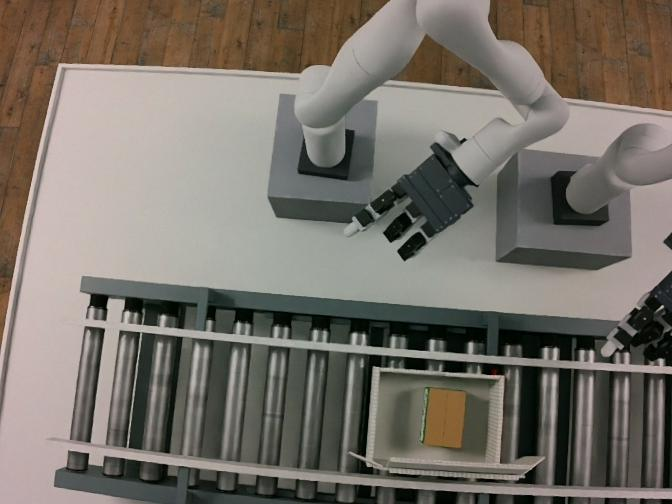

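Scene clock: 2497.43 s.
Joint torques (N m): arm1=[1.35 -9 0.53 -1.47 0.52 2.66 -0.03] | arm2=[1.49 -13.12 1.13 -1.88 0.72 2.17 -0.08] | arm3=[-0.48 -9.88 -0.3 -5.59 0.83 2.09 0.06] | arm4=[-1.1 3.06 0.14 -7.53 0.09 -0.45 0.03]
Motor temperatures (°C): arm1=[27 28 27 29 35 33 34] | arm2=[29 31 26 28 37 34 38] | arm3=[27 37 27 29 35 38 35] | arm4=[30 26 26 27 37 35 36]
Flange force (N): arm1=[-1.9 3.7 -0.4] | arm2=[-3.2 3.6 -5.4] | arm3=[3.8 -3.1 -1.2] | arm4=[3.5 2.8 3.0]
Joint velocities: within noise
arm1.joint_positions: joint1_rad=-1.150 joint2_rad=+0.326 joint3_rad=+0.000 joint4_rad=+2.487 joint5_rad=-5.135 joint6_rad=+1.159 joint7_rad=+0.346 hand_index_mcp=+0.287 hand_index_abd=+0.001 hand_index_pip=+0.577 hand_index_dip=-0.024 hand_middle_mcp=+0.286 hand_middle_abd=+0.000 hand_middle_pip=+0.578 hand_middle_dip=-0.025 hand_ring_mcp=+0.929 hand_ring_abd=+0.001 hand_ring_pip=+0.576 hand_ring_dip=+0.693 hand_thumb_cmc=-0.686 hand_thumb_axl=+0.678 hand_thumb_mcp=-0.004 hand_thumb_ipl=+0.170 hand_current_limit=+0.600 hand_speed=-0.600
arm1.joint_status: all done
arm1.hand_state: goal,goal,goal,goal,goal,goal,goal,goal,blocked,goal,goal,goal,goal,goal,goal,goal
arm1.index_mcp_current_ma: -27
arm1.index_abd_current_ma: 1
arm1.index_pip_current_ma: 2
arm1.index_dip_current_ma: 5
arm1.middle_mcp_current_ma: -30
arm1.middle_abd_current_ma: 0
arm1.middle_pip_current_ma: 2
arm1.middle_dip_current_ma: 4
arm1.ring_mcp_current_ma: -51
arm1.ring_abd_current_ma: 1
arm1.ring_pip_current_ma: 0
arm1.ring_dip_current_ma: -5
arm1.thumb_cmc_current_ma: 0
arm1.thumb_axl_current_ma: 0
arm1.thumb_mcp_current_ma: -7
arm1.thumb_ipl_current_ma: 3
arm1.hand_goal_index_mcp: 0.300
arm1.hand_goal_index_abd: 0.000
arm1.hand_goal_index_pip: 0.576
arm1.hand_goal_index_dip: -0.028
arm1.hand_goal_middle_mcp: 0.300
arm1.hand_goal_middle_abd: 0.000
arm1.hand_goal_middle_pip: 0.576
arm1.hand_goal_middle_dip: -0.028
arm1.hand_goal_ring_mcp: 0.950
arm1.hand_goal_ring_abd: 0.000
arm1.hand_goal_ring_pip: 0.576
arm1.hand_goal_ring_dip: 0.696
arm1.hand_goal_thumb_cmc: -0.686
arm1.hand_goal_thumb_axl: 0.678
arm1.hand_goal_thumb_mcp: 0.000
arm1.hand_goal_thumb_ipl: 0.168
arm1.hand: x=+0.3297 y=+0.4450 z=+1.1352 quat_wxyz=(-0.226, +0.394, -0.773, +0.444) (m; scene frame)
arm2.joint_positions: joint1_rad=+4.711 joint2_rad=+0.477 joint3_rad=+0.000 joint4_rad=+2.005 joint5_rad=+0.641 joint6_rad=+1.559 joint7_rad=+0.437 hand_index_mcp=+0.289 hand_index_abd=-0.001 hand_index_pip=+0.578 hand_index_dip=-0.025 hand_middle_mcp=+0.288 hand_middle_abd=-0.001 hand_middle_pip=+0.577 hand_middle_dip=-0.025 hand_ring_mcp=+0.931 hand_ring_abd=+0.000 hand_ring_pip=+0.576 hand_ring_dip=+0.692 hand_thumb_cmc=-0.684 hand_thumb_axl=+0.678 hand_thumb_mcp=-0.003 hand_thumb_ipl=+0.170 hand_current_limit=+0.600 hand_speed=-0.600
arm2.joint_status: not commanded
arm2.hand_state: goal,goal,goal,goal,goal,goal,goal,goal,goal,goal,goal,goal,goal,goal,goal,goal
arm2.index_mcp_current_ma: -5
arm2.index_abd_current_ma: 0
arm2.index_pip_current_ma: 0
arm2.index_dip_current_ma: 0
arm2.middle_mcp_current_ma: -6
arm2.middle_abd_current_ma: 0
arm2.middle_pip_current_ma: 0
arm2.middle_dip_current_ma: 1
arm2.ring_mcp_current_ma: -13
arm2.ring_abd_current_ma: 0
arm2.ring_pip_current_ma: 0
arm2.ring_dip_current_ma: -1
arm2.thumb_cmc_current_ma: 0
arm2.thumb_axl_current_ma: 0
arm2.thumb_mcp_current_ma: -1
arm2.thumb_ipl_current_ma: 0
arm2.hand_goal_index_mcp: 0.300
arm2.hand_goal_index_abd: 0.000
arm2.hand_goal_index_pip: 0.576
arm2.hand_goal_index_dip: -0.028
arm2.hand_goal_middle_mcp: 0.300
arm2.hand_goal_middle_abd: 0.000
arm2.hand_goal_middle_pip: 0.576
arm2.hand_goal_middle_dip: -0.028
arm2.hand_goal_ring_mcp: 0.950
arm2.hand_goal_ring_abd: 0.000
arm2.hand_goal_ring_pip: 0.576
arm2.hand_goal_ring_dip: 0.696
arm2.hand_goal_thumb_cmc: -0.686
arm2.hand_goal_thumb_axl: 0.678
arm2.hand_goal_thumb_mcp: 0.000
arm2.hand_goal_thumb_ipl: 0.168
arm2.hand: x=+0.1762 y=-0.0529 z=+1.1399 quat_wxyz=(-0.171, +0.295, -0.818, +0.464) (m; scene frame)
arm3.joint_positions: joint1_rad=+0.422 joint2_rad=+0.297 joint3_rad=+0.000 joint4_rad=+2.356 joint5_rad=+1.841 joint6_rad=+0.835 joint7_rad=+0.550 hand_index_mcp=+0.297 hand_index_abd=-0.002 hand_index_pip=+0.578 hand_index_dip=-0.025 hand_middle_mcp=+0.297 hand_middle_abd=-0.002 hand_middle_pip=+0.578 hand_middle_dip=-0.025 hand_ring_mcp=+0.777 hand_ring_abd=-0.003 hand_ring_pip=+0.574 hand_ring_dip=+0.693 hand_thumb_cmc=-0.687 hand_thumb_axl=+0.676 hand_thumb_mcp=+0.441 hand_thumb_ipl=+0.169 hand_current_limit=+0.600 hand_speed=-0.600
arm3.joint_status: not commanded
arm3.hand_state: goal,goal,goal,goal,goal,goal,goal,goal,blocked,goal,goal,goal,goal,goal,goal,goal
arm3.index_mcp_current_ma: -1
arm3.index_abd_current_ma: 0
arm3.index_pip_current_ma: 0
arm3.index_dip_current_ma: 1
arm3.middle_mcp_current_ma: -1
arm3.middle_abd_current_ma: 0
arm3.middle_pip_current_ma: 0
arm3.middle_dip_current_ma: 1
arm3.ring_mcp_current_ma: -22
arm3.ring_abd_current_ma: -1
arm3.ring_pip_current_ma: 0
arm3.ring_dip_current_ma: -1
arm3.thumb_cmc_current_ma: 0
arm3.thumb_axl_current_ma: 0
arm3.thumb_mcp_current_ma: -7
arm3.thumb_ipl_current_ma: 0
arm3.hand_goal_index_mcp: 0.300
arm3.hand_goal_index_abd: 0.000
arm3.hand_goal_index_pip: 0.576
arm3.hand_goal_index_dip: -0.028
arm3.hand_goal_middle_mcp: 0.300
arm3.hand_goal_middle_abd: 0.000
arm3.hand_goal_middle_pip: 0.576
arm3.hand_goal_middle_dip: -0.028
arm3.hand_goal_ring_mcp: 0.800
arm3.hand_goal_ring_abd: 0.000
arm3.hand_goal_ring_pip: 0.576
arm3.hand_goal_ring_dip: 0.696
arm3.hand_goal_thumb_cmc: -0.686
arm3.hand_goal_thumb_axl: 0.678
arm3.hand_goal_thumb_mcp: 0.450
arm3.hand_goal_thumb_ipl: 0.168
arm3.hand: x=+0.2003 y=+1.5283 z=+1.1398 quat_wxyz=(+0.022, -0.038, +0.867, -0.497) (m; scene frame)
arm4.joint_positions: joint1_rad=+0.203 joint2_rad=-0.457 joint3_rad=-0.040 joint4_rad=+1.429 joint5_rad=-0.014 joint6_rad=+2.054 joint7_rad=+1.867 hand_index_mcp=+0.753 hand_index_abd=+0.000 hand_index_pip=+0.577 hand_index_dip=+0.696 hand_middle_mcp=+0.753 hand_middle_abd=+0.000 hand_middle_pip=+0.577 hand_middle_dip=+0.696 hand_ring_mcp=+0.753 hand_ring_abd=+0.000 hand_ring_pip=+0.577 hand_ring_dip=+0.696 hand_thumb_cmc=+0.714 hand_thumb_axl=+0.677 hand_thumb_mcp=+0.223 hand_thumb_ipl=+0.168 hand_current_limit=+0.400 hand_speed=-0.600
arm4.joint_status: not commanded
arm4.hand_state: goal,goal,goal,goal,goal,goal,goal,goal,goal,goal,goal,goal,goal,goal,goal,goal
arm4.index_mcp_current_ma: -3
arm4.index_abd_current_ma: 0
arm4.index_pip_current_ma: 2
arm4.index_dip_current_ma: 0
arm4.middle_mcp_current_ma: -3
arm4.middle_abd_current_ma: 0
arm4.middle_pip_current_ma: 2
arm4.middle_dip_current_ma: 0
arm4.ring_mcp_current_ma: -3
arm4.ring_abd_current_ma: 0
arm4.ring_pip_current_ma: 2
arm4.ring_dip_current_ma: 0
arm4.thumb_cmc_current_ma: 1
arm4.thumb_axl_current_ma: -3
arm4.thumb_mcp_current_ma: -12
arm4.thumb_ipl_current_ma: -1
arm4.hand_goal_index_mcp: 0.754
arm4.hand_goal_index_abd: 0.000
arm4.hand_goal_index_pip: 0.576
arm4.hand_goal_index_dip: 0.696
arm4.hand_goal_middle_mcp: 0.754
arm4.hand_goal_middle_abd: 0.000
arm4.hand_goal_middle_pip: 0.576
arm4.hand_goal_middle_dip: 0.696
arm4.hand_goal_ring_mcp: 0.754
arm4.hand_goal_ring_abd: 0.000
arm4.hand_goal_ring_pip: 0.576
arm4.hand_goal_ring_dip: 0.696
arm4.hand_goal_thumb_cmc: 0.714
arm4.hand_goal_thumb_axl: 0.678
arm4.hand_goal_thumb_mcp: 0.226
arm4.hand_goal_thumb_ipl: 0.168
arm4.hand: x=+0.1117 y=+1.3204 z=+1.5016 quat_wxyz=(+0.057, -0.143, +0.988, -0.018) (m; scene frame)
wait: 3.00 s; at rest by 0.27 s
pictures: cam_side1, cam_stock2

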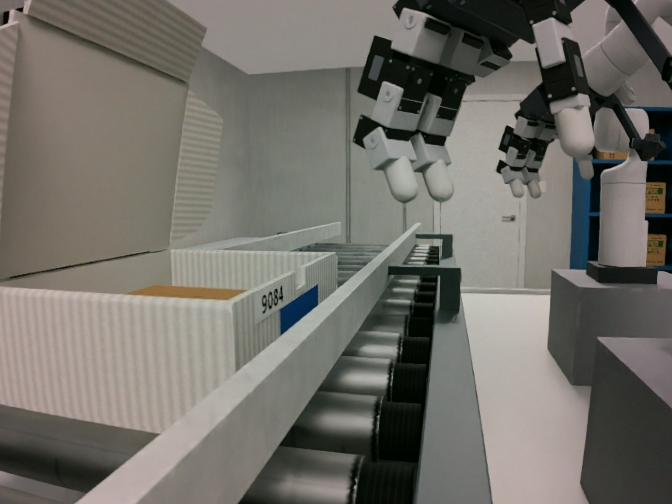

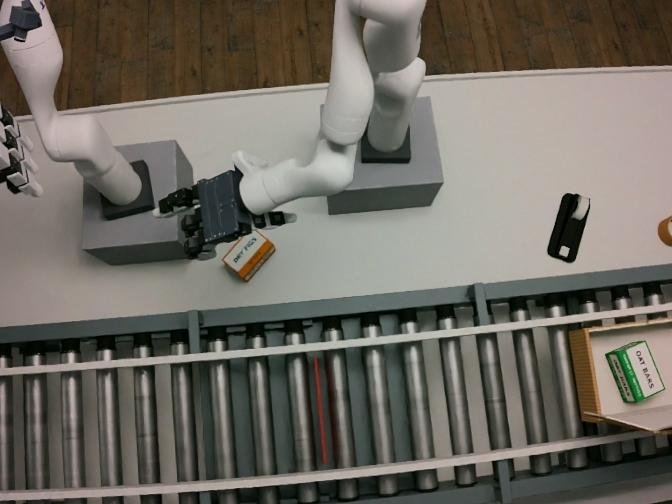

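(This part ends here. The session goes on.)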